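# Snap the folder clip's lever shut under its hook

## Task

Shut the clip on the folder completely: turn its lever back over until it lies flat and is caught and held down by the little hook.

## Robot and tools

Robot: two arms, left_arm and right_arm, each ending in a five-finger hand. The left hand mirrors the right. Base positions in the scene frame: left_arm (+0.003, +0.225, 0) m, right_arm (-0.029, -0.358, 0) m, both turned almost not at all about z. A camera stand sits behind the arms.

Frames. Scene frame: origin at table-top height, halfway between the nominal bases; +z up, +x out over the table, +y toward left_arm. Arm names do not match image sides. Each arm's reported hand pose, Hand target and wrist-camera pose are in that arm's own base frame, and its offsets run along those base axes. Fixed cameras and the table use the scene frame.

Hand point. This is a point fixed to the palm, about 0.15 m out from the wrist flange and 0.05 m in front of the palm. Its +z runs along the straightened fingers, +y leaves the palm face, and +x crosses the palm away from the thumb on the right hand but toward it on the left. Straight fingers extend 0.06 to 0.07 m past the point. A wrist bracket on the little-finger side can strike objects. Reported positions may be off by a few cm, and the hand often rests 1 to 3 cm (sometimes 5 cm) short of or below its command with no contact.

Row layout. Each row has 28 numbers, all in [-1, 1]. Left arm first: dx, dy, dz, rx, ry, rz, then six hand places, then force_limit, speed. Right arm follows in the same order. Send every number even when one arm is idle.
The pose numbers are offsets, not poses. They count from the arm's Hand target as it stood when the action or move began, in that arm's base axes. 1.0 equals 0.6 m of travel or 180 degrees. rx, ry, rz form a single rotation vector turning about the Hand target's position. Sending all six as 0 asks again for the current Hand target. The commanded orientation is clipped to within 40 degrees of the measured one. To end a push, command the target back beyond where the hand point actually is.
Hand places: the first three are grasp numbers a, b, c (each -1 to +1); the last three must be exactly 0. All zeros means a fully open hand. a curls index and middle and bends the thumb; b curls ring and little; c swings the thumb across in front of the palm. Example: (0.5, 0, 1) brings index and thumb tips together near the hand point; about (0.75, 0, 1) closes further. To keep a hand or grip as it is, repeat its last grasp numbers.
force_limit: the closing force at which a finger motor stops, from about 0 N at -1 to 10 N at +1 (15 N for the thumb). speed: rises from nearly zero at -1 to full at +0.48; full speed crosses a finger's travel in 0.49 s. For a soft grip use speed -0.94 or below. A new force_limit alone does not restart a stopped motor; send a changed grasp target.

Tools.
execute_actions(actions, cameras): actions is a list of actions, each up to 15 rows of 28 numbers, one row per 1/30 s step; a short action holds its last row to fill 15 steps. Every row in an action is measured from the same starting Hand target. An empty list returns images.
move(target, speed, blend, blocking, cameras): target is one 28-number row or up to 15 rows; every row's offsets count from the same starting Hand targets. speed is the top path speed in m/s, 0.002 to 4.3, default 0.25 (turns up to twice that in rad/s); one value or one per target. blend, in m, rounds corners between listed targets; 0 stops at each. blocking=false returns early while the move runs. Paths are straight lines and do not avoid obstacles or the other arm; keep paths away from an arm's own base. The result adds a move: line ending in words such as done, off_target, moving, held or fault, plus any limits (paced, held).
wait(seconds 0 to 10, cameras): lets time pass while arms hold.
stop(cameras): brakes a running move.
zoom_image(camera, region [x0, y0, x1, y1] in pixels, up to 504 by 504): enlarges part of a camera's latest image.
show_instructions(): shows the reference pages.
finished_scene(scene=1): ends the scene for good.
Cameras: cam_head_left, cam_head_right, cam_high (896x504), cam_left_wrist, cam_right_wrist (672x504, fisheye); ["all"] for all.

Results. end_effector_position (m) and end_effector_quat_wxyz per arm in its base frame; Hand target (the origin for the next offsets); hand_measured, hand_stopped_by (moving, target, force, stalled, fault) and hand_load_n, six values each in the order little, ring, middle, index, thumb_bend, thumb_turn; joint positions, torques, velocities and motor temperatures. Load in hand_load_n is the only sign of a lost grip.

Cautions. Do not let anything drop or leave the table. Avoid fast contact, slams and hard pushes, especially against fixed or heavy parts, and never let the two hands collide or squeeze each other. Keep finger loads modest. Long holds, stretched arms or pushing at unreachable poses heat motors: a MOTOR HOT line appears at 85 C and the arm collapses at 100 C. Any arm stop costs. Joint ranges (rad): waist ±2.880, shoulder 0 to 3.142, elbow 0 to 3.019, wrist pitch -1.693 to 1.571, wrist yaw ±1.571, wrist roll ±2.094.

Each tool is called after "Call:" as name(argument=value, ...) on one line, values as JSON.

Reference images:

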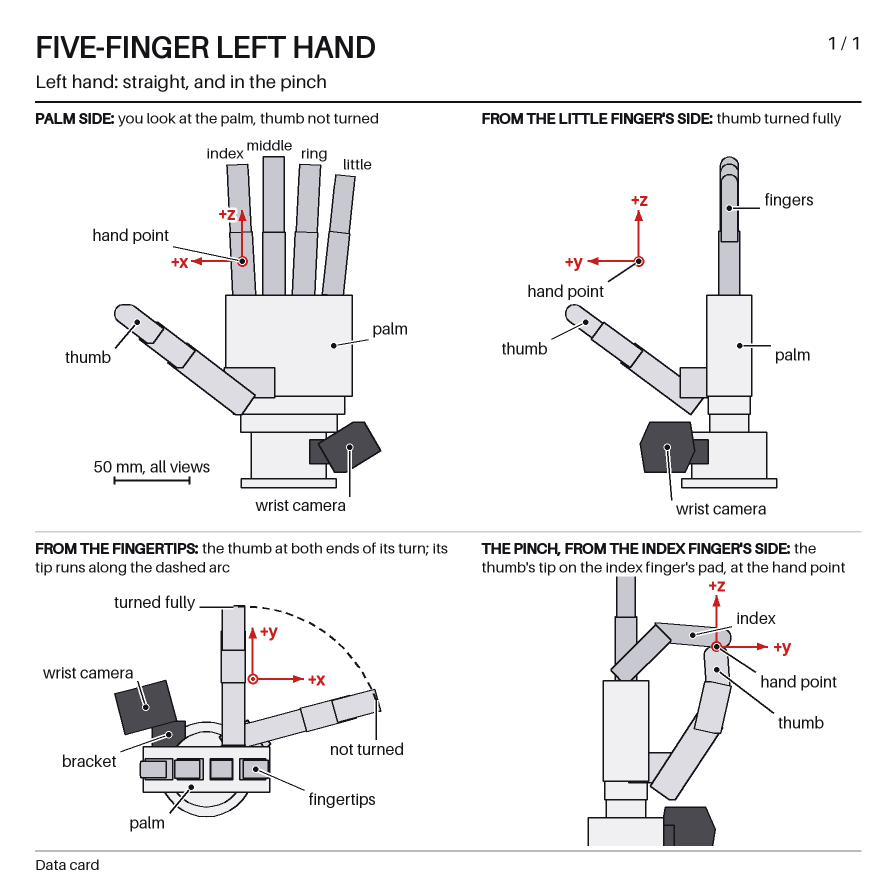

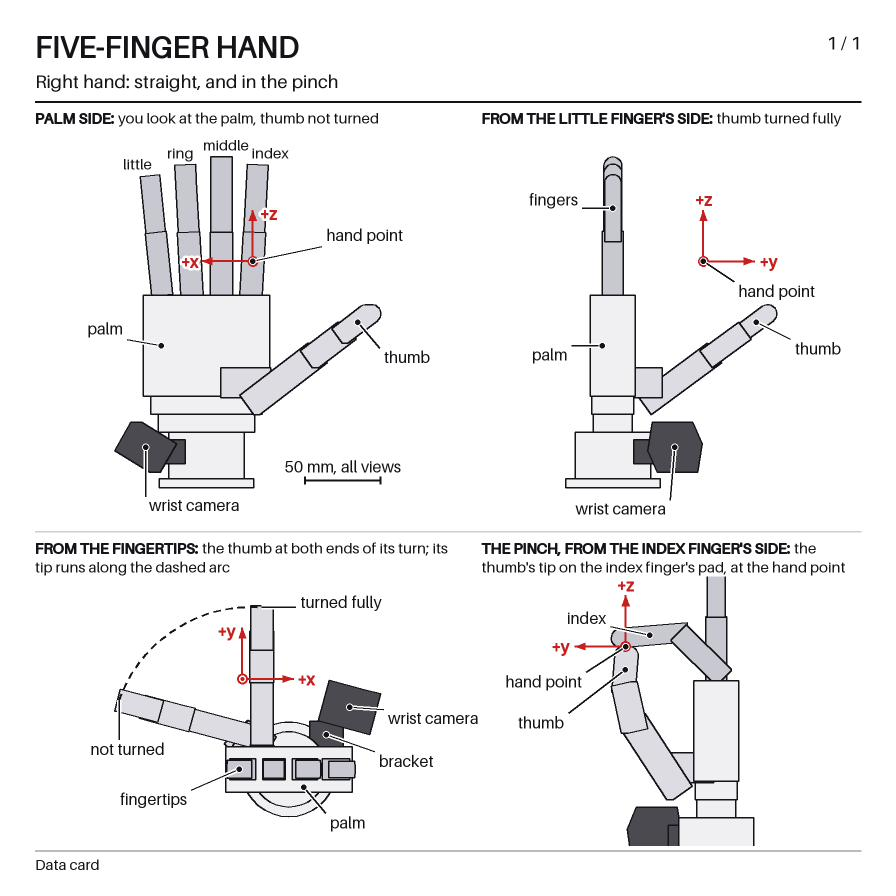

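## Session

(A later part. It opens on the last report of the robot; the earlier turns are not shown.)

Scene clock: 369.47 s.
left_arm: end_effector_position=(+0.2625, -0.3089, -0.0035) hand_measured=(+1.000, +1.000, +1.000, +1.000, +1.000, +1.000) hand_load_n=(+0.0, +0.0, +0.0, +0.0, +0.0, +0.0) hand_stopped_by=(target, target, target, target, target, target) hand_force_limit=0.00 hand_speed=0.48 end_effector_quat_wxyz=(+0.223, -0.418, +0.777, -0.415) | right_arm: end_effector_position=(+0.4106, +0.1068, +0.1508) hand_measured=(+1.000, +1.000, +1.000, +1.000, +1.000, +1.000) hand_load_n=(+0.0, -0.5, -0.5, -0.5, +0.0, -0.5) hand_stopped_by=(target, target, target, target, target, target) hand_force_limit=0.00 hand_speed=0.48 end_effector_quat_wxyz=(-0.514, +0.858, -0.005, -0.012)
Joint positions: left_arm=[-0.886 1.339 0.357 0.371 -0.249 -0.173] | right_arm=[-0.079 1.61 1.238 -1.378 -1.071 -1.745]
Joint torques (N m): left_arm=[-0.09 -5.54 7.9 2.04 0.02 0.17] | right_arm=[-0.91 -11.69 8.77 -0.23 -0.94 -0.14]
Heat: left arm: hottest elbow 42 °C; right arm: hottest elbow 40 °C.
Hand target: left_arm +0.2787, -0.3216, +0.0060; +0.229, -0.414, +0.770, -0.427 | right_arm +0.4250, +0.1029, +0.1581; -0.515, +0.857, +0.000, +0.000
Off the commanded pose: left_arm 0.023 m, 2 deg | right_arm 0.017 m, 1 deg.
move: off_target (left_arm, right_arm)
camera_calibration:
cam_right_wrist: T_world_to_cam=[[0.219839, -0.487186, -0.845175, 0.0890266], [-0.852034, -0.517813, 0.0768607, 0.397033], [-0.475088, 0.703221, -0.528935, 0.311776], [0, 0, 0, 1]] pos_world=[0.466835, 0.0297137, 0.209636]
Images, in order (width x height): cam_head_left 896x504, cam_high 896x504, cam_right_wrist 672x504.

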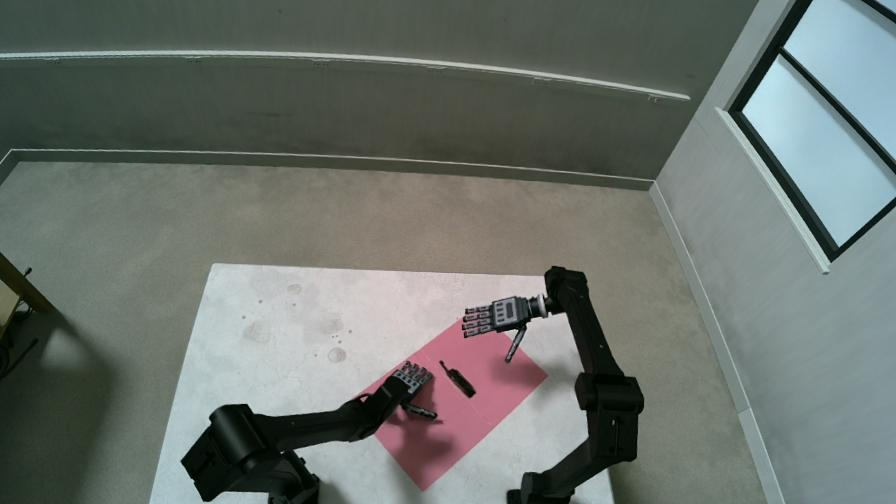

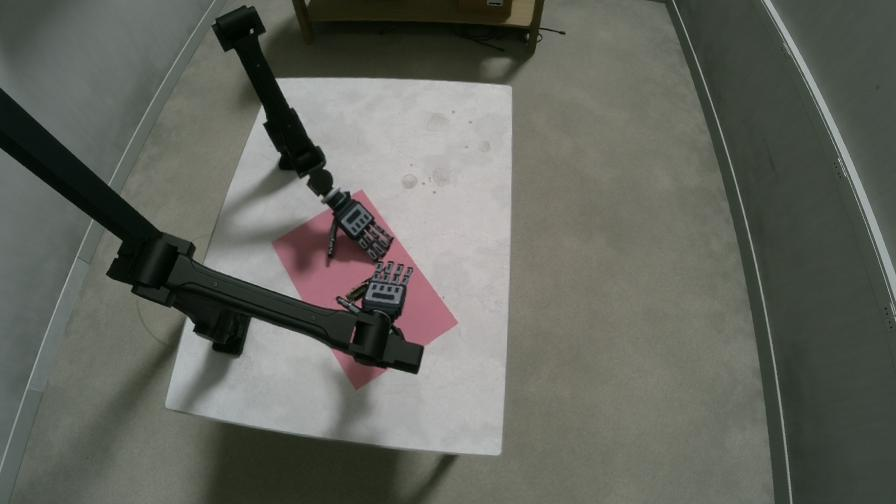

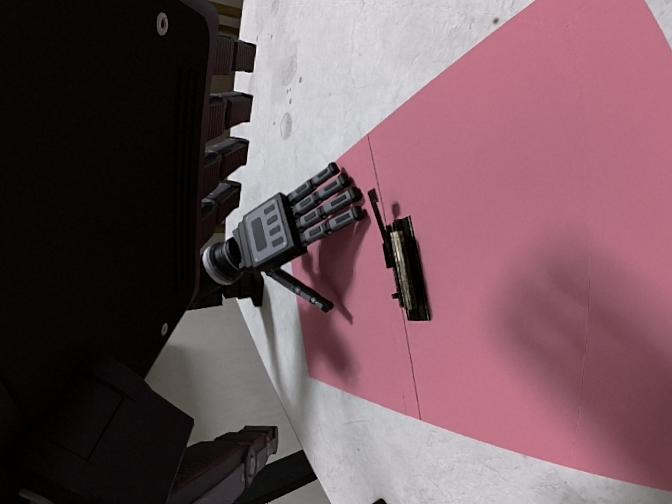

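Call:
move(target=[[0,0,0.0233,0,0,0,0,0,0,0,0,0,0,0.48,0,0,0.025,0,0,0,0,0,0,0,0,0,0,0.48],[0.0005,0.0527,0.0233,0,0,-0.0889,0,0,0,0,0,0,0,0.48,0.15,-0.0167,0.05,0,0,0,0,0,0,0,0,0,0,0.48]], speed=0.12, cameras=["cam_high","cam_head_left","cam_right_wrist"])

Call:
zoom_image(camera="cam_right_wrist", region=[300, 180, 460, 340])

Call:
zoom_image(camera="cam_high", region=[320, 200, 420, 300])

Call:
zoom_image(camera="cam_head_left", region=[390, 340, 500, 430])

Scene clock: 398.37 s.
left_arm: end_effector_position=(+0.2727, -0.2912, +0.0120) hand_measured=(+1.000, +1.000, +1.000, +1.000, +1.000, +1.000) hand_load_n=(+0.0, +0.0, +0.0, +0.0, +0.0, +0.0) hand_stopped_by=(target, target, target, target, target, target) hand_force_limit=0.00 hand_speed=0.48 end_effector_quat_wxyz=(+0.158, -0.308, +0.823, -0.450) | right_arm: end_effector_position=(+0.5016, +0.0986, +0.1819) hand_measured=(+1.000, +1.000, +1.000, +1.000, +1.000, +1.000) hand_load_n=(+0.0, +0.0, +0.0, +0.0, +0.0, -0.5) hand_stopped_by=(target, target, target, target, target, target) hand_force_limit=0.00 hand_speed=0.48 end_effector_quat_wxyz=(-0.514, +0.857, -0.005, -0.013)
Joint positions: left_arm=[-0.672 1.286 0.365 0.335 0.17 0.092] | right_arm=[-0.081 1.816 1.597 -1.537 -1.072 -1.752]
Joint torques (N m): left_arm=[0.21 -8.12 6.08 1.58 0.17 0.12] | right_arm=[-1.61 -15.62 9.24 -0.25 -0.84 -0.11]
Heat: left arm: hottest elbow 42 °C; right arm: hottest elbow 40 °C.
Hand target: left_arm +0.2789, -0.2900, +0.0199; +0.167, -0.302, +0.821, -0.455 | right_arm +0.5149, +0.0929, +0.1880; -0.515, +0.857, +0.000, +0.000
Off the commanded pose: left_arm 0.010 m, 1 deg | right_arm 0.016 m, 2 deg.
move: off_target (right_arm)
camera_calibration:
cam_right_wrist: T_world_to_cam=[[0.220501, -0.486021, -0.845673, 0.09091], [-0.851314, -0.519073, 0.0763471, 0.467854], [-0.476072, 0.703098, -0.528212, 0.377646], [0, 0, 0, 1]] pos_world=[0.558031, 0.0215119, 0.240638]
Images, in order (width x height): cam_head_left 896x504, cam_high 896x504, cam_right_wrist 672x504.

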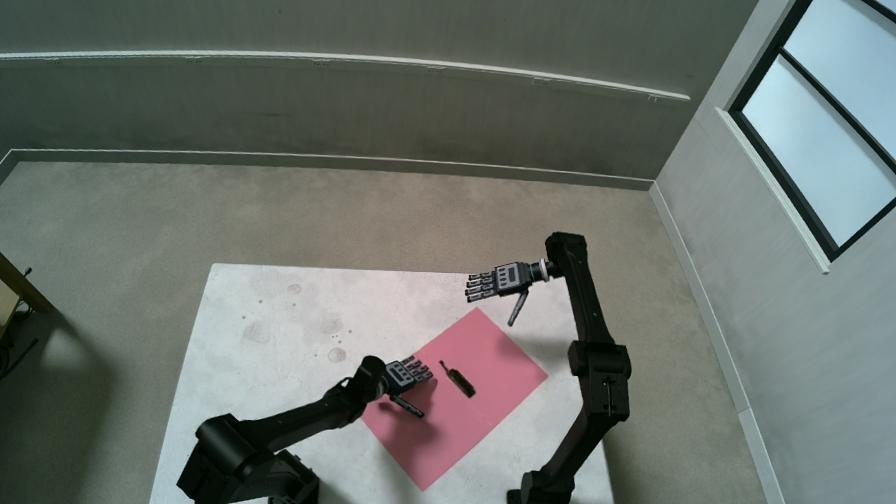

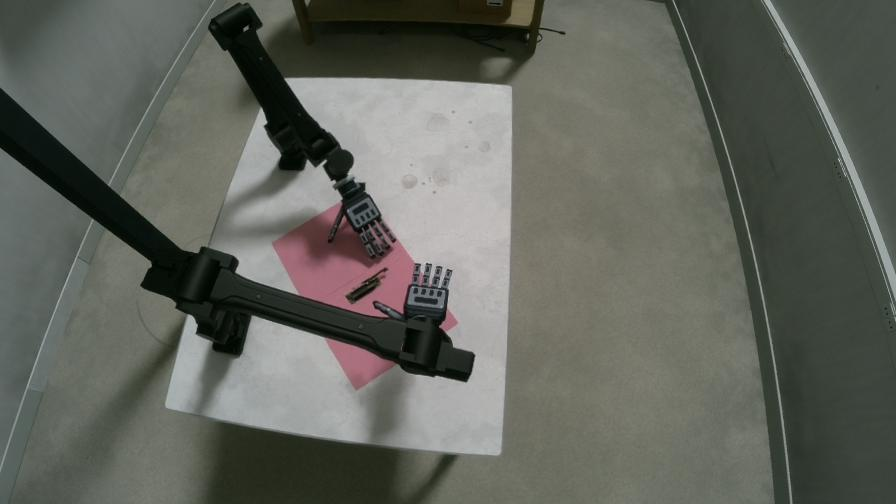

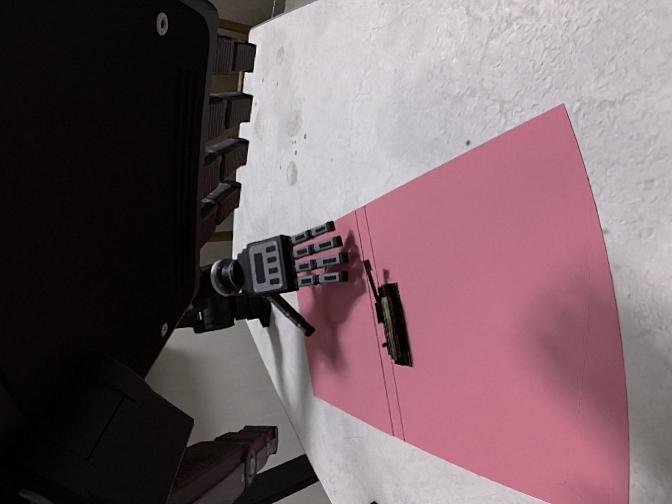

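Scaled by 3.150 from the camera's 672x504 image, which has a finer 960x720 frame.

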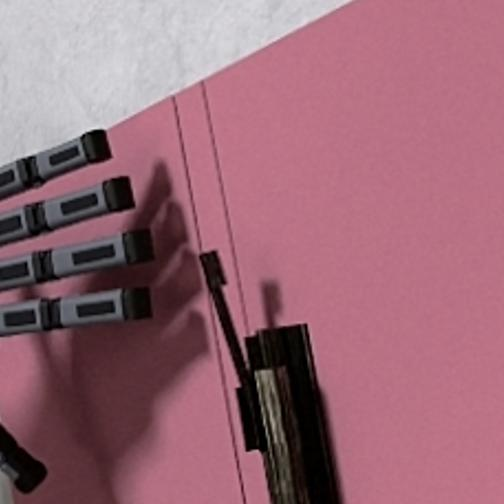

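Scaled by 5.040 from the camera's 896x504 image, which has a finer 1280x720 frame.

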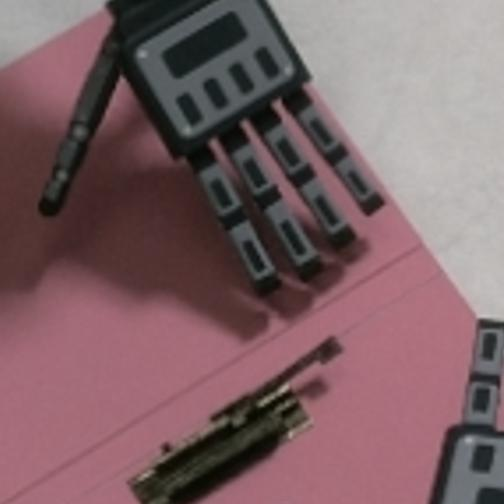

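Scaled by 4.582 from the camera's 896x504 image, which has a finer 1280x720 frame.

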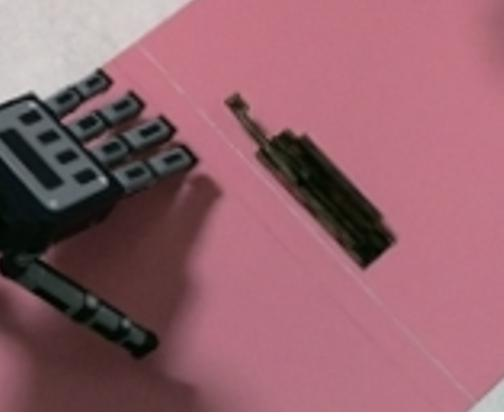

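Call:
move(target=[0,0,-0.0265,0,0,0,0,0,0,0,0,0,0,0.48,0,0,0,0,0,0,0,0,0,0,0,0,0,0.48], speed=0.06)

Scene clock: 405.87 s.
left_arm: end_effector_position=(+0.2722, -0.2907, +0.0034) hand_measured=(+1.000, +1.000, +1.000, +1.000, +1.000, +1.000) hand_load_n=(+0.0, +0.0, +0.0, +0.0, +0.0, +0.0) hand_stopped_by=(target, target, target, target, target, target) hand_force_limit=0.00 hand_speed=0.48 end_effector_quat_wxyz=(+0.159, -0.307, +0.823, -0.451) | right_arm: end_effector_position=(+0.5017, +0.0986, +0.1819) hand_measured=(+1.000, +1.000, +1.000, +1.000, +1.000, +1.000) hand_load_n=(+0.0, +0.0, +0.0, +0.0, +0.0, +0.0) hand_stopped_by=(target, target, target, target, target, target) hand_force_limit=0.00 hand_speed=0.48 end_effector_quat_wxyz=(-0.514, +0.857, -0.004, -0.012)
Joint positions: left_arm=[-0.672 1.32 0.352 0.385 0.17 0.093] | right_arm=[-0.081 1.816 1.597 -1.537 -1.072 -1.753]
Joint torques (N m): left_arm=[0.21 -6.3 5.48 2.37 0.17 0.12] | right_arm=[-0.97 -15.56 9.05 -0.14 -0.91 -0.12]
Heat: left arm: hottest elbow 41 °C; right arm: hottest elbow 41 °C.
Hand target: left_arm +0.2791, -0.2900, +0.0042; +0.167, -0.302, +0.820, -0.455 | right_arm +0.5150, +0.0929, +0.1880; -0.515, +0.857, +0.000, +0.000
Off the commanded pose: left_arm 0.007 m, 1 deg | right_arm 0.016 m, 1 deg.
move: off_target (right_arm)

Call:
move(target=[[0,0,-0.0042,0,0,0,0,0,0,0,0,0,0,0.48,0,0,0,0,0,0,0,0,0,0,0,0,0,0.48],[0.0648,-0.0942,-0.0042,0,0,0,0,0,0,0,0,0,0,0.48,0,0,0,0,0,0,0,0,0,0,0,0,0,0.48]], speed=0.08, cameras=["cam_high","cam_head_left","cam_right_wrist"])

Call:
zoom_image(camera="cam_right_wrist", region=[310, 220, 430, 340])

Call:
zoom_image(camera="cam_high", region=[320, 200, 420, 300])

Scene clock: 412.00 s.
left_arm: end_effector_position=(+0.3076, -0.3303, -0.0052) hand_measured=(+1.000, +1.000, +1.000, +1.000, +1.000, +1.000) hand_load_n=(+0.0, +0.0, +0.0, +0.0, +0.0, +0.0) hand_stopped_by=(target, target, target, target, target, target) hand_force_limit=0.00 hand_speed=0.48 end_effector_quat_wxyz=(+0.167, -0.303, +0.827, -0.444) | right_arm: end_effector_position=(+0.5017, +0.0986, +0.1819) hand_measured=(+1.000, +1.000, +1.000, +1.000, +1.000, +1.000) hand_load_n=(+0.0, +0.0, -0.5, +0.0, +0.0, -0.5) hand_stopped_by=(target, target, target, target, target, target) hand_force_limit=0.00 hand_speed=0.48 end_effector_quat_wxyz=(-0.514, +0.857, -0.004, -0.012)
Joint positions: left_arm=[-0.711 1.483 0.488 0.407 0.125 0.091] | right_arm=[-0.081 1.816 1.597 -1.537 -1.072 -1.753]
Joint torques (N m): left_arm=[-1.49 -8.18 7.9 2 0 -0.17] | right_arm=[-1.14 -15.68 9.21 -0.18 -0.85 -0.11]
Heat: left arm: hottest elbow 41 °C; right arm: hottest elbow 41 °C.
Hand target: left_arm +0.3177, -0.3466, +0.0016; +0.167, -0.302, +0.821, -0.455 | right_arm +0.5150, +0.0929, +0.1880; -0.515, +0.857, +0.000, +0.000
Off the commanded pose: left_arm 0.020 m, 1 deg | right_arm 0.016 m, 1 deg.
move: off_target (left_arm, right_arm)
camera_calibration:
cam_right_wrist: T_world_to_cam=[[0.221273, -0.485918, -0.845531, 0.0904415], [-0.851161, -0.51941, 0.0757537, 0.467918], [-0.475987, 0.70292, -0.528526, 0.377678], [0, 0, 0, 1]] pos_world=[0.558031, 0.0215111, 0.240637]
Images, in order (width x height): cam_head_left 896x504, cam_high 896x504, cam_right_wrist 672x504.

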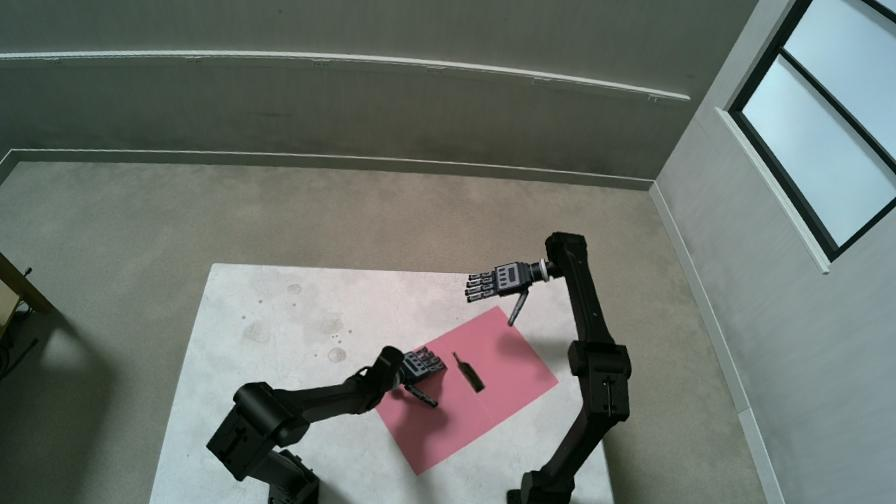

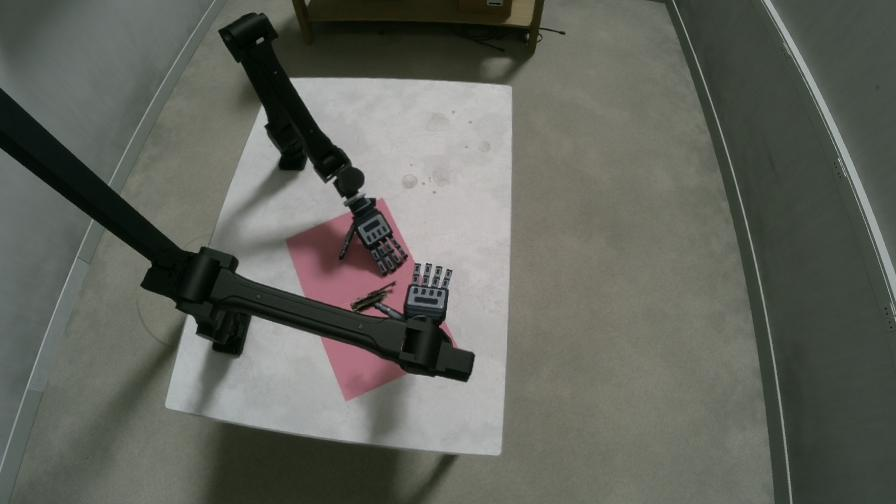

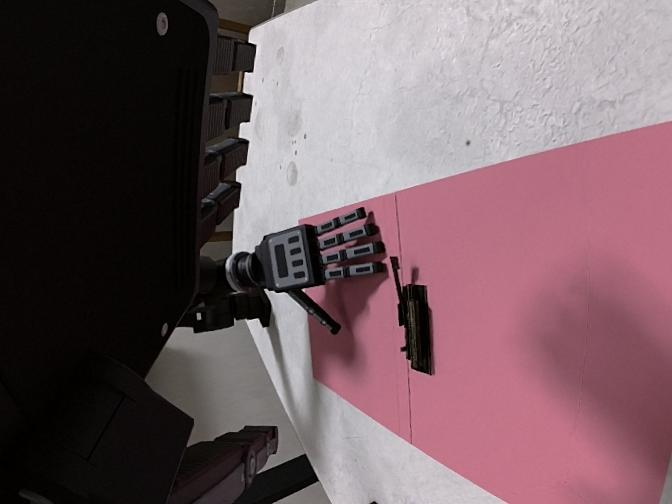

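Scaled by 4.200 from the camera's 672x504 image, which has a finer 960x720 frame.

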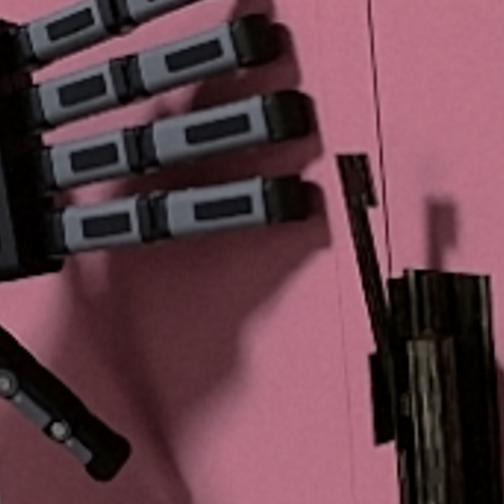

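Scaled by 5.040 from the camera's 896x504 image, which has a finer 1280x720 frame.

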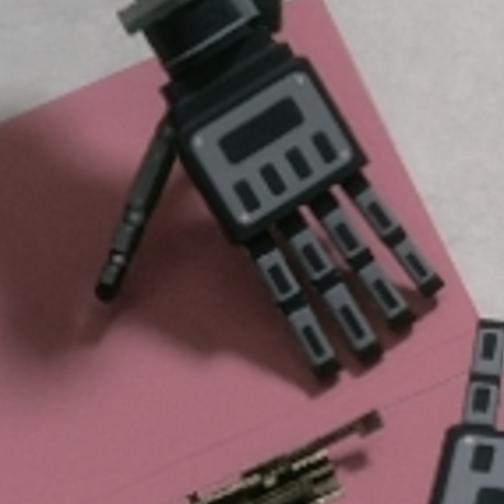

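Call:
move(target=[[0,0,0.02,0,0,0,0,0,0,0,0,0,0,0.48,0,0,0,0,0,0,0,0,0,0,0,0,0,0.48],[-0.03,0.025,0.03,0,0,0,0,0,0,0,0,0,0,0.48,0,0,0,0,0,0,0,0,0,0,0,0,0,0.48]], speed=0.08, cameras=["cam_high","cam_head_left","cam_right_wrist"])

Call:
zoom_image(camera="cam_right_wrist", region=[310, 200, 450, 340])

Call:
zoom_image(camera="cam_high", region=[320, 210, 420, 310])

Call:
zoom_image(camera="cam_head_left", region=[400, 330, 510, 420])

Scene clock: 418.07 s.
left_arm: end_effector_position=(+0.3030, -0.3270, +0.0126) hand_measured=(+1.000, +1.000, +1.000, +1.000, +1.000, +1.000) hand_load_n=(+0.0, +0.0, +0.0, +0.0, -0.5, +0.0) hand_stopped_by=(target, target, target, target, target, target) hand_force_limit=0.00 hand_speed=0.48 end_effector_quat_wxyz=(+0.171, -0.301, +0.823, -0.450) | right_arm: end_effector_position=(+0.5017, +0.0986, +0.1819) hand_measured=(+1.000, +1.000, +1.000, +1.000, +1.000, +1.000) hand_load_n=(+0.0, +0.0, +0.0, +0.0, +0.0, +0.0) hand_stopped_by=(target, target, target, target, target, target) hand_force_limit=0.00 hand_speed=0.48 end_effector_quat_wxyz=(-0.514, +0.857, -0.004, -0.012)
Joint positions: left_arm=[-0.713 1.409 0.476 0.362 0.122 0.09] | right_arm=[-0.081 1.816 1.597 -1.537 -1.072 -1.753]
Joint torques (N m): left_arm=[-1.85 -10.4 5.94 1.13 -0.01 -0.19] | right_arm=[-0.67 -15.03 8.98 -0.18 -0.86 -0.08]
Heat: left arm: hottest elbow 40 °C; right arm: hottest elbow 41 °C.
Hand target: left_arm +0.2999, -0.3316, +0.0197; +0.167, -0.302, +0.821, -0.455 | right_arm +0.5150, +0.0929, +0.1880; -0.515, +0.857, +0.000, +0.000
Off the commanded pose: left_arm 0.009 m, 1 deg | right_arm 0.016 m, 1 deg.
move: off_target (right_arm)
camera_calibration:
cam_right_wrist: T_world_to_cam=[[0.221273, -0.485918, -0.845531, 0.0904415], [-0.851161, -0.51941, 0.0757537, 0.467918], [-0.475987, 0.70292, -0.528526, 0.377678], [0, 0, 0, 1]] pos_world=[0.558031, 0.0215111, 0.240637]
Images, in order (width x height): cam_head_left 896x504, cam_high 896x504, cam_right_wrist 672x504.

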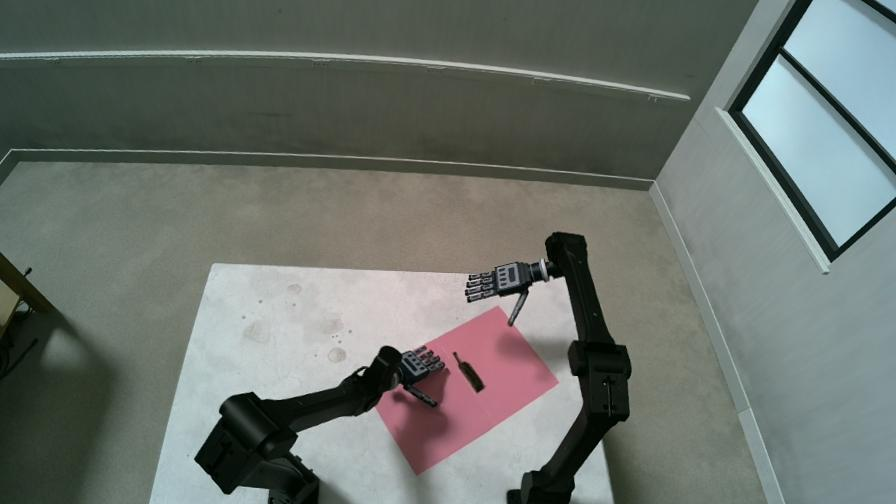

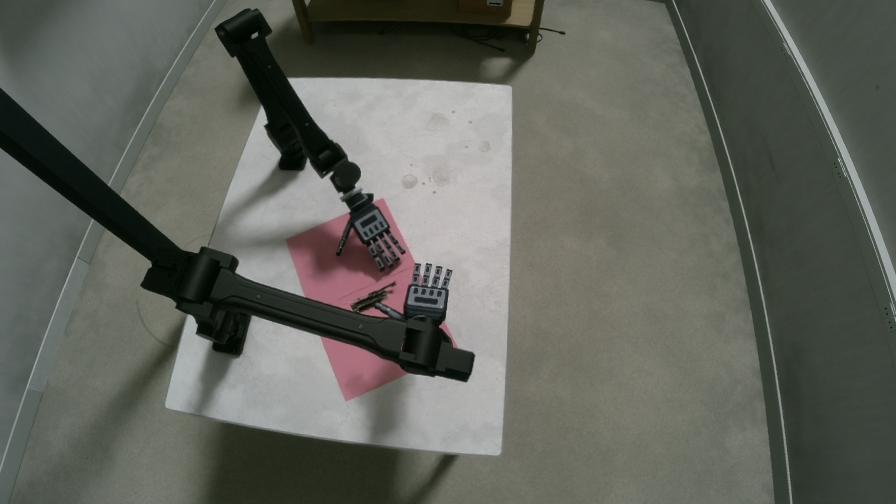

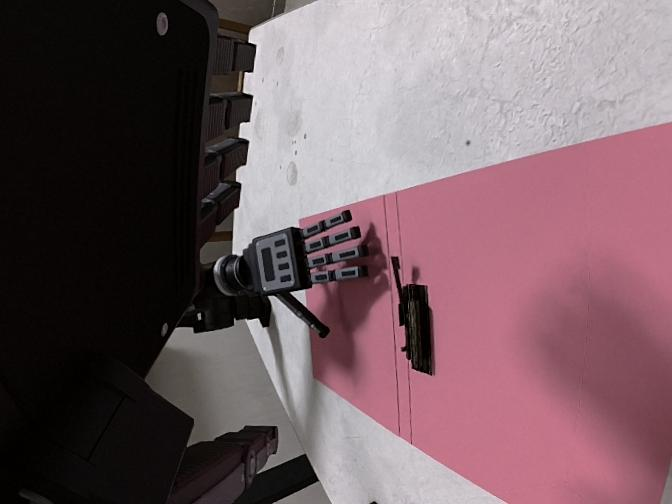

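Scaled by 3.600 from the camera's 672x504 image, which has a finer 960x720 frame.

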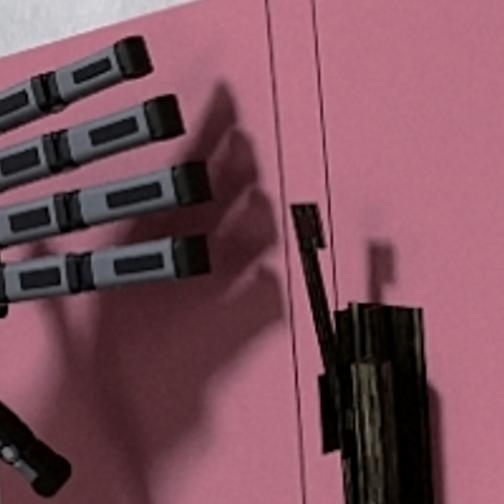

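Scaled by 5.040 from the camera's 896x504 image, which has a finer 1280x720 frame.

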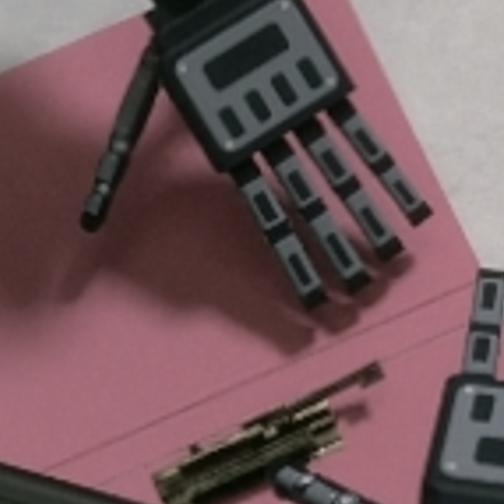

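Scaled by 4.582 from the camera's 896x504 image, which has a finer 1280x720 frame.

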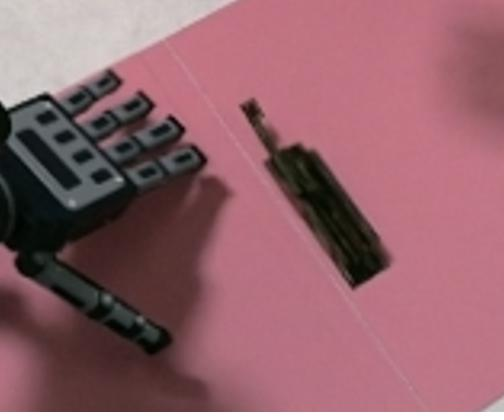

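Call:
move(target=[0.0468,-0.054,-0.0145,0,0,0,0,0,0,0,0,0,0,0.48,0,0,0,0,0,0,0,0,0,0,0,0,0,0.48], speed=0.08)

Scene clock: 430.37 s.
left_arm: end_effector_position=(+0.3149, -0.3443, -0.0023) hand_measured=(+1.000, +1.000, +1.000, +1.000, +1.000, +1.000) hand_load_n=(+0.0, -0.5, +0.0, +0.0, +0.0, -0.5) hand_stopped_by=(target, target, target, target, target, target) hand_force_limit=0.00 hand_speed=0.48 end_effector_quat_wxyz=(+0.164, -0.304, +0.830, -0.438) | right_arm: end_effector_position=(+0.5017, +0.0986, +0.1819) hand_measured=(+1.000, +1.000, +1.000, +1.000, +1.000, +1.000) hand_load_n=(+0.0, +0.0, +0.0, +0.0, +0.0, +0.0) hand_stopped_by=(target, target, target, target, target, target) hand_force_limit=0.00 hand_speed=0.48 end_effector_quat_wxyz=(-0.514, +0.857, -0.004, -0.012)
Joint positions: left_arm=[-0.728 1.503 0.539 0.362 0.109 0.082] | right_arm=[-0.081 1.816 1.597 -1.537 -1.072 -1.753]
Joint torques (N m): left_arm=[-1.96 -8.53 8.16 2.14 -0.06 -0.18] | right_arm=[-1.03 -15.5 8.94 -0.14 -0.84 -0.1]
Heat: left arm: hottest elbow 40 °C; right arm: hottest elbow 42 °C.
Hand target: left_arm +0.3280, -0.3640, +0.0110; +0.167, -0.302, +0.821, -0.455 | right_arm +0.5150, +0.0929, +0.1880; -0.515, +0.857, +0.000, +0.000
Off the commanded pose: left_arm 0.027 m, 2 deg | right_arm 0.016 m, 1 deg.
move: off_target (left_arm, right_arm)

Call:
move(target=[[0,0,0.0067,0,0,0,0,0,0,0,0,0,0,0.48,0,0,0,0,0,0,0,0,0,0,0,0,0,0.48],[0.0355,-0.0487,0.0117,0,0,0,0,0,0,0,0,0,0,0.48,0,0,0,0,0,0,0,0,0,0,0,0,0,0.48]], speed=0.08, cameras=["cam_high","cam_head_left","cam_right_wrist"])

Call:
zoom_image(camera="cam_right_wrist", region=[330, 220, 450, 340])

Call:
zoom_image(camera="cam_high", region=[330, 220, 420, 310])

Scene clock: 436.50 s.
left_arm: end_effector_position=(+0.3400, -0.3763, +0.0096) hand_measured=(+1.000, +1.000, +1.000, +1.000, +1.000, +1.000) hand_load_n=(+0.0, +0.0, +0.0, +0.0, +0.0, -0.5) hand_stopped_by=(target, target, target, target, target, target) hand_force_limit=0.00 hand_speed=0.48 end_effector_quat_wxyz=(+0.169, -0.302, +0.825, -0.448) | right_arm: end_effector_position=(+0.5017, +0.0986, +0.1819) hand_measured=(+1.000, +1.000, +1.000, +1.000, +1.000, +1.000) hand_load_n=(+0.0, +0.0, +0.0, +0.0, +0.0, -0.5) hand_stopped_by=(target, target, target, target, target, target) hand_force_limit=0.00 hand_speed=0.48 end_effector_quat_wxyz=(-0.514, +0.857, -0.004, -0.012)
Joint positions: left_arm=[-0.747 1.559 0.639 0.344 0.094 0.071] | right_arm=[-0.081 1.816 1.597 -1.537 -1.072 -1.753]
Joint torques (N m): left_arm=[-1.73 -8.64 8.7 1.26 -0.08 -0.1] | right_arm=[-0.5 -15.33 9.01 -0.38 -0.9 -0.09]
Heat: left arm: hottest elbow 40 °C; right arm: hottest elbow 42 °C.
Hand target: left_arm +0.3492, -0.3932, +0.0179; +0.167, -0.302, +0.821, -0.455 | right_arm +0.5150, +0.0929, +0.1880; -0.515, +0.857, +0.000, +0.000
Off the commanded pose: left_arm 0.021 m, 1 deg | right_arm 0.016 m, 1 deg.
move: off_target (left_arm, right_arm)
camera_calibration:
cam_right_wrist: T_world_to_cam=[[0.221273, -0.485918, -0.845531, 0.0904415], [-0.851161, -0.51941, 0.0757537, 0.467918], [-0.475987, 0.70292, -0.528526, 0.377678], [0, 0, 0, 1]] pos_world=[0.558031, 0.0215111, 0.240637]
Images, in order (width x height): cam_head_left 896x504, cam_high 896x504, cam_right_wrist 672x504.

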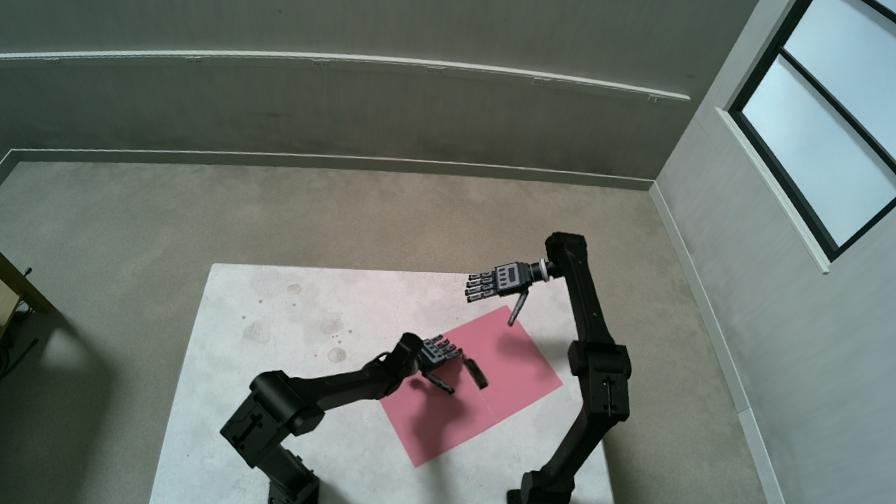

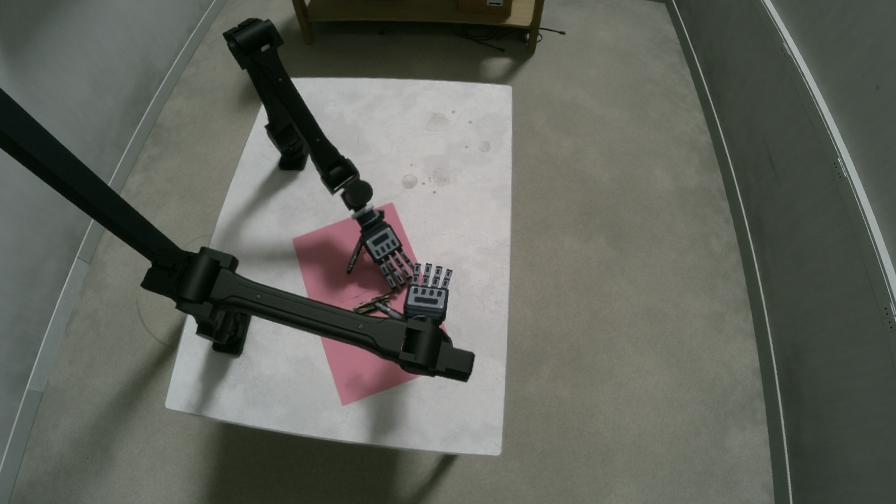

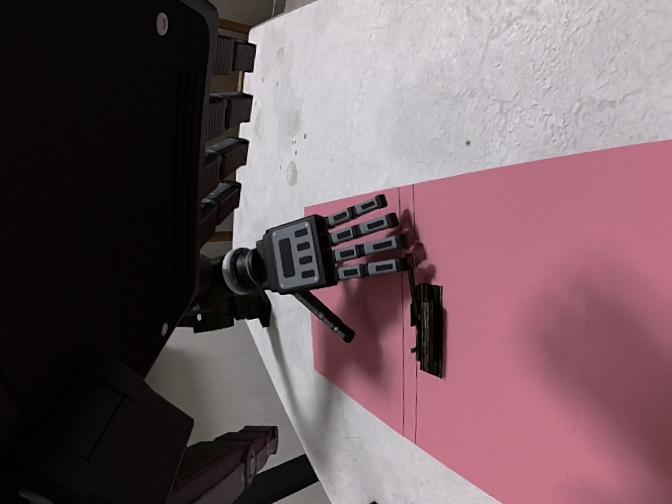

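Scaled by 4.200 from the camera's 672x504 image, which has a finer 960x720 frame.

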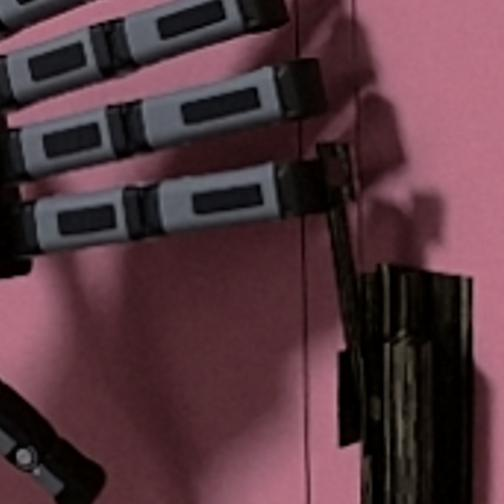

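Scaled by 5.600 from the camera's 896x504 image, which has a finer 1280x720 frame.

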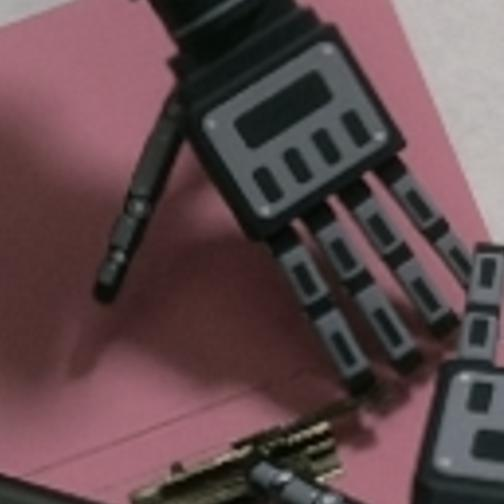

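Call:
zoom_image(camera="cam_right_wrist", region=[380, 230, 440, 290])

Call:
zoom_image(camera="cam_high", region=[370, 270, 420, 320])

Call:
zoom_image(camera="cam_head_left", region=[420, 320, 510, 410])

Scaled by 8.400 from the camera's 672x504 image, which has a finer 960x720 frame.

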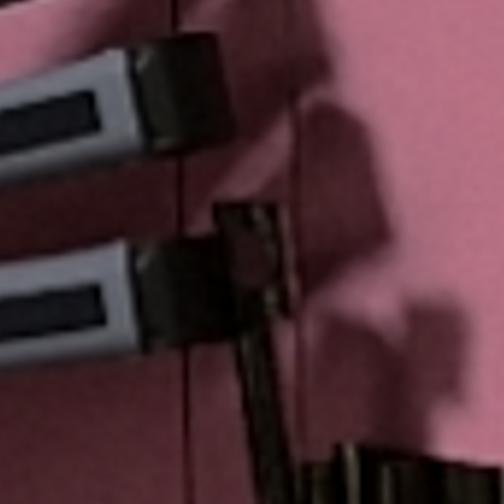

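Scaled by 10.080 from the camera's 896x504 image, which has a finer 1280x720 frame.

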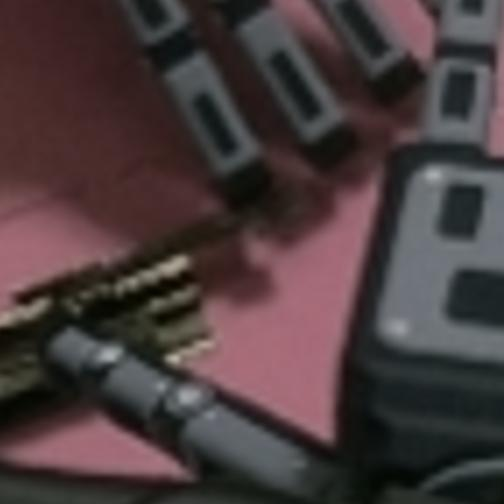

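Scaled by 5.600 from the camera's 896x504 image, which has a finer 1280x720 frame.

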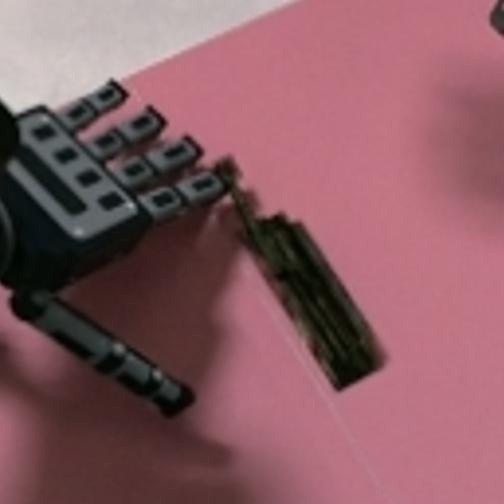

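Call:
move(target=[[-0.0283,0.0567,0.0067,0,0,0,0,0,0,0,0,0,0,0.48,0,0,0,0,0,0,0,0,0,0,0,0,0,0.48],[0.03,0.0833,0.0067,0,0,0,0,0,0,0,0,0,0,0.48,0,0,0,0,0,0,0,0,0,0,0,0,0,0.48],[0.0613,0.0387,0.0033,0,0,0,0,0,0,0,0,0,0,0.48,0,0,0,0,0,0,0,0,0,0,0,0,0,0.48]], speed=0.12, blend=[0.01,0.01,0], cameras=["cam_high","cam_head_left","cam_right_wrist"])

Call:
zoom_image(camera="cam_right_wrist", region=[350, 190, 470, 310])

Call:
zoom_image(camera="cam_head_left", region=[410, 310, 500, 400])

Scene clock: 482.70 s.
left_arm: end_effector_position=(+0.3741, -0.3557, +0.0107) hand_measured=(+1.000, +1.000, +1.000, +1.000, +1.000, +1.000) hand_load_n=(+0.0, +0.0, +0.0, +0.0, +0.0, +0.0) hand_stopped_by=(target, target, target, target, target, target) hand_force_limit=0.00 hand_speed=0.48 end_effector_quat_wxyz=(+0.162, -0.314, +0.821, -0.449) | right_arm: end_effector_position=(+0.5017, +0.0986, +0.1819) hand_measured=(+1.000, +1.000, +1.000, +1.000, +1.000, +1.000) hand_load_n=(+0.0, +0.0, +0.0, +0.0, +0.0, +0.0) hand_stopped_by=(target, target, target, target, target, target) hand_force_limit=0.00 hand_speed=0.48 end_effector_quat_wxyz=(-0.514, +0.857, -0.004, -0.012)
Joint positions: left_arm=[-0.645 1.585 0.678 0.32 0.18 0.099] | right_arm=[-0.081 1.816 1.597 -1.537 -1.072 -1.753]
Joint torques (N m): left_arm=[-2.2 -10.05 8.9 1.17 0.04 0.13] | right_arm=[-1.14 -15.68 9.13 -0.36 -0.9 -0.13]
Heat: left arm: hottest elbow 41 °C; right arm: hottest elbow 42 °C.
Hand target: left_arm +0.3861, -0.3700, +0.0200; +0.167, -0.302, +0.820, -0.455 | right_arm +0.5150, +0.0929, +0.1880; -0.515, +0.857, +0.000, +0.000
Off the commanded pose: left_arm 0.021 m, 2 deg | right_arm 0.016 m, 1 deg.
move: off_target (left_arm, right_arm)
camera_calibration:
cam_right_wrist: T_world_to_cam=[[0.221273, -0.485918, -0.845531, 0.0904415], [-0.851161, -0.51941, 0.0757537, 0.467918], [-0.475987, 0.70292, -0.528526, 0.377678], [0, 0, 0, 1]] pos_world=[0.558031, 0.0215111, 0.240637]
Images, in order (width x height): cam_head_left 896x504, cam_high 896x504, cam_right_wrist 672x504.

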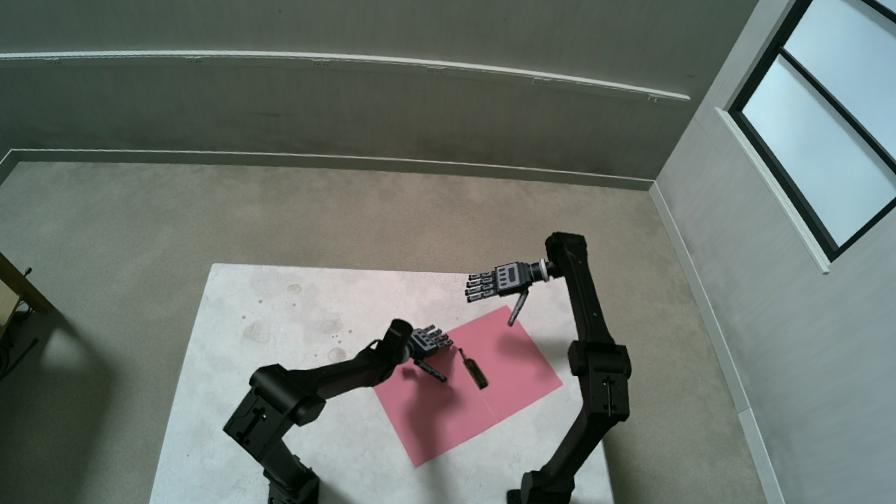

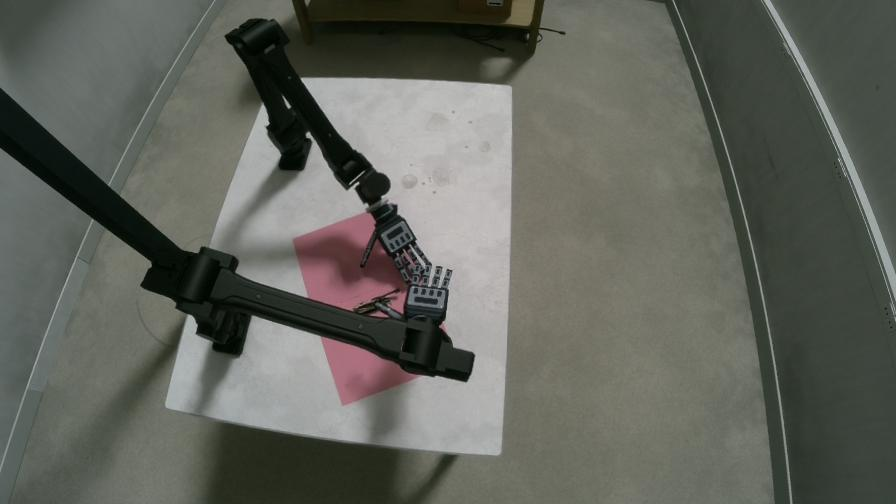

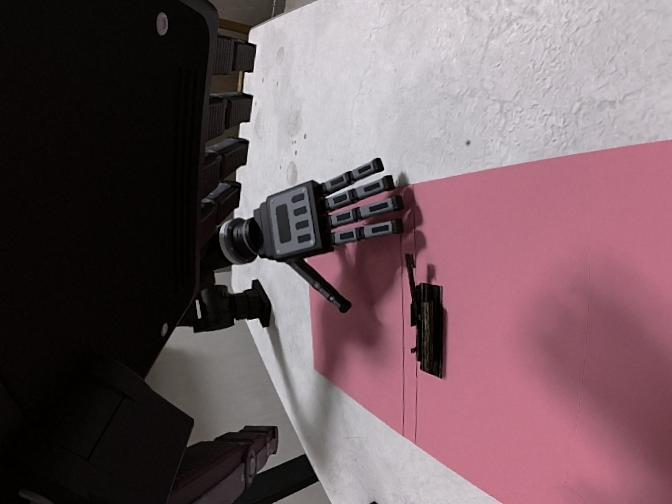

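Scaled by 4.200 from the camera's 672x504 image, which has a finer 960x720 frame.

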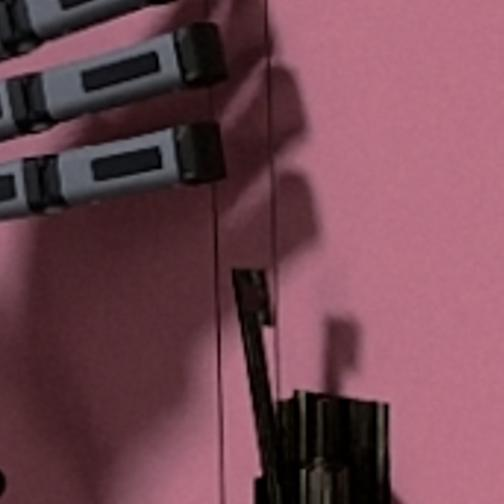

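Scaled by 5.600 from the camera's 896x504 image, which has a finer 1280x720 frame.

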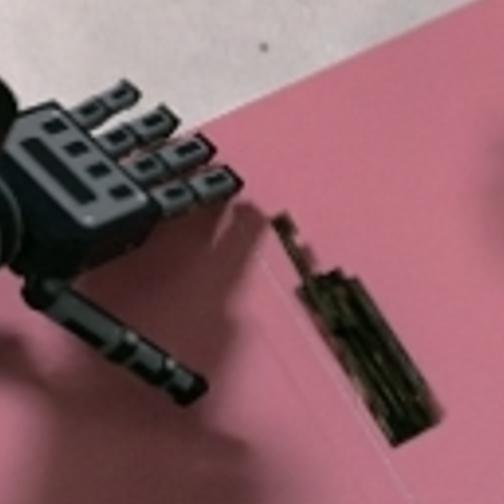

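Call:
move(target=[[0.0117,-0.02,0,0,0,0,0,0,0,0,0,0,0,0.48,0,0,0,0,0,0,0,0,0,0,0,0,0,0.48],[0.0117,-0.02,-0.019,0,0,0,0,0,0,0,0,0,0,0.48,0,0,0,0,0,0,0,0,0,0,0,0,0,0.48]], speed=0.06)

Scene clock: 494.03 s.
left_arm: end_effector_position=(+0.3794, -0.3649, -0.0024) hand_measured=(+1.000, +1.000, +1.000, +1.000, +1.000, +1.000) hand_load_n=(+0.0, +0.0, +0.0, +0.0, +0.0, +0.0) hand_stopped_by=(target, target, target, target, target, target) hand_force_limit=0.00 hand_speed=0.48 end_effector_quat_wxyz=(+0.158, -0.315, +0.827, -0.439) | right_arm: end_effector_position=(+0.5017, +0.0986, +0.1819) hand_measured=(+1.000, +1.000, +1.000, +1.000, +1.000, +1.000) hand_load_n=(+0.0, +0.0, +0.0, +0.0, +0.0, -0.5) hand_stopped_by=(target, target, target, target, target, target) hand_force_limit=0.00 hand_speed=0.48 end_effector_quat_wxyz=(-0.514, +0.857, -0.004, -0.012)
Joint positions: left_arm=[-0.656 1.638 0.713 0.315 0.169 0.099] | right_arm=[-0.081 1.816 1.597 -1.537 -1.072 -1.753]
Joint torques (N m): left_arm=[-1.85 -10.58 8.17 2.28 0.08 0] | right_arm=[0.09 -15.27 8.98 -0.29 -0.89 -0.11]
Motor temperatures (°C): left_arm=[29 27 41 26 25 25] | right_arm=[23 32 43 27 28 25]
Heat: left arm: hottest elbow 41 °C; right arm: hottest elbow 43 °C.
Hand target: left_arm +0.3931, -0.3819, +0.0085; +0.167, -0.302, +0.820, -0.455 | right_arm +0.5150, +0.0929, +0.1880; -0.515, +0.857, +0.000, +0.000
Off the commanded pose: left_arm 0.024 m, 3 deg | right_arm 0.016 m, 1 deg.
move: off_target (left_arm, right_arm)


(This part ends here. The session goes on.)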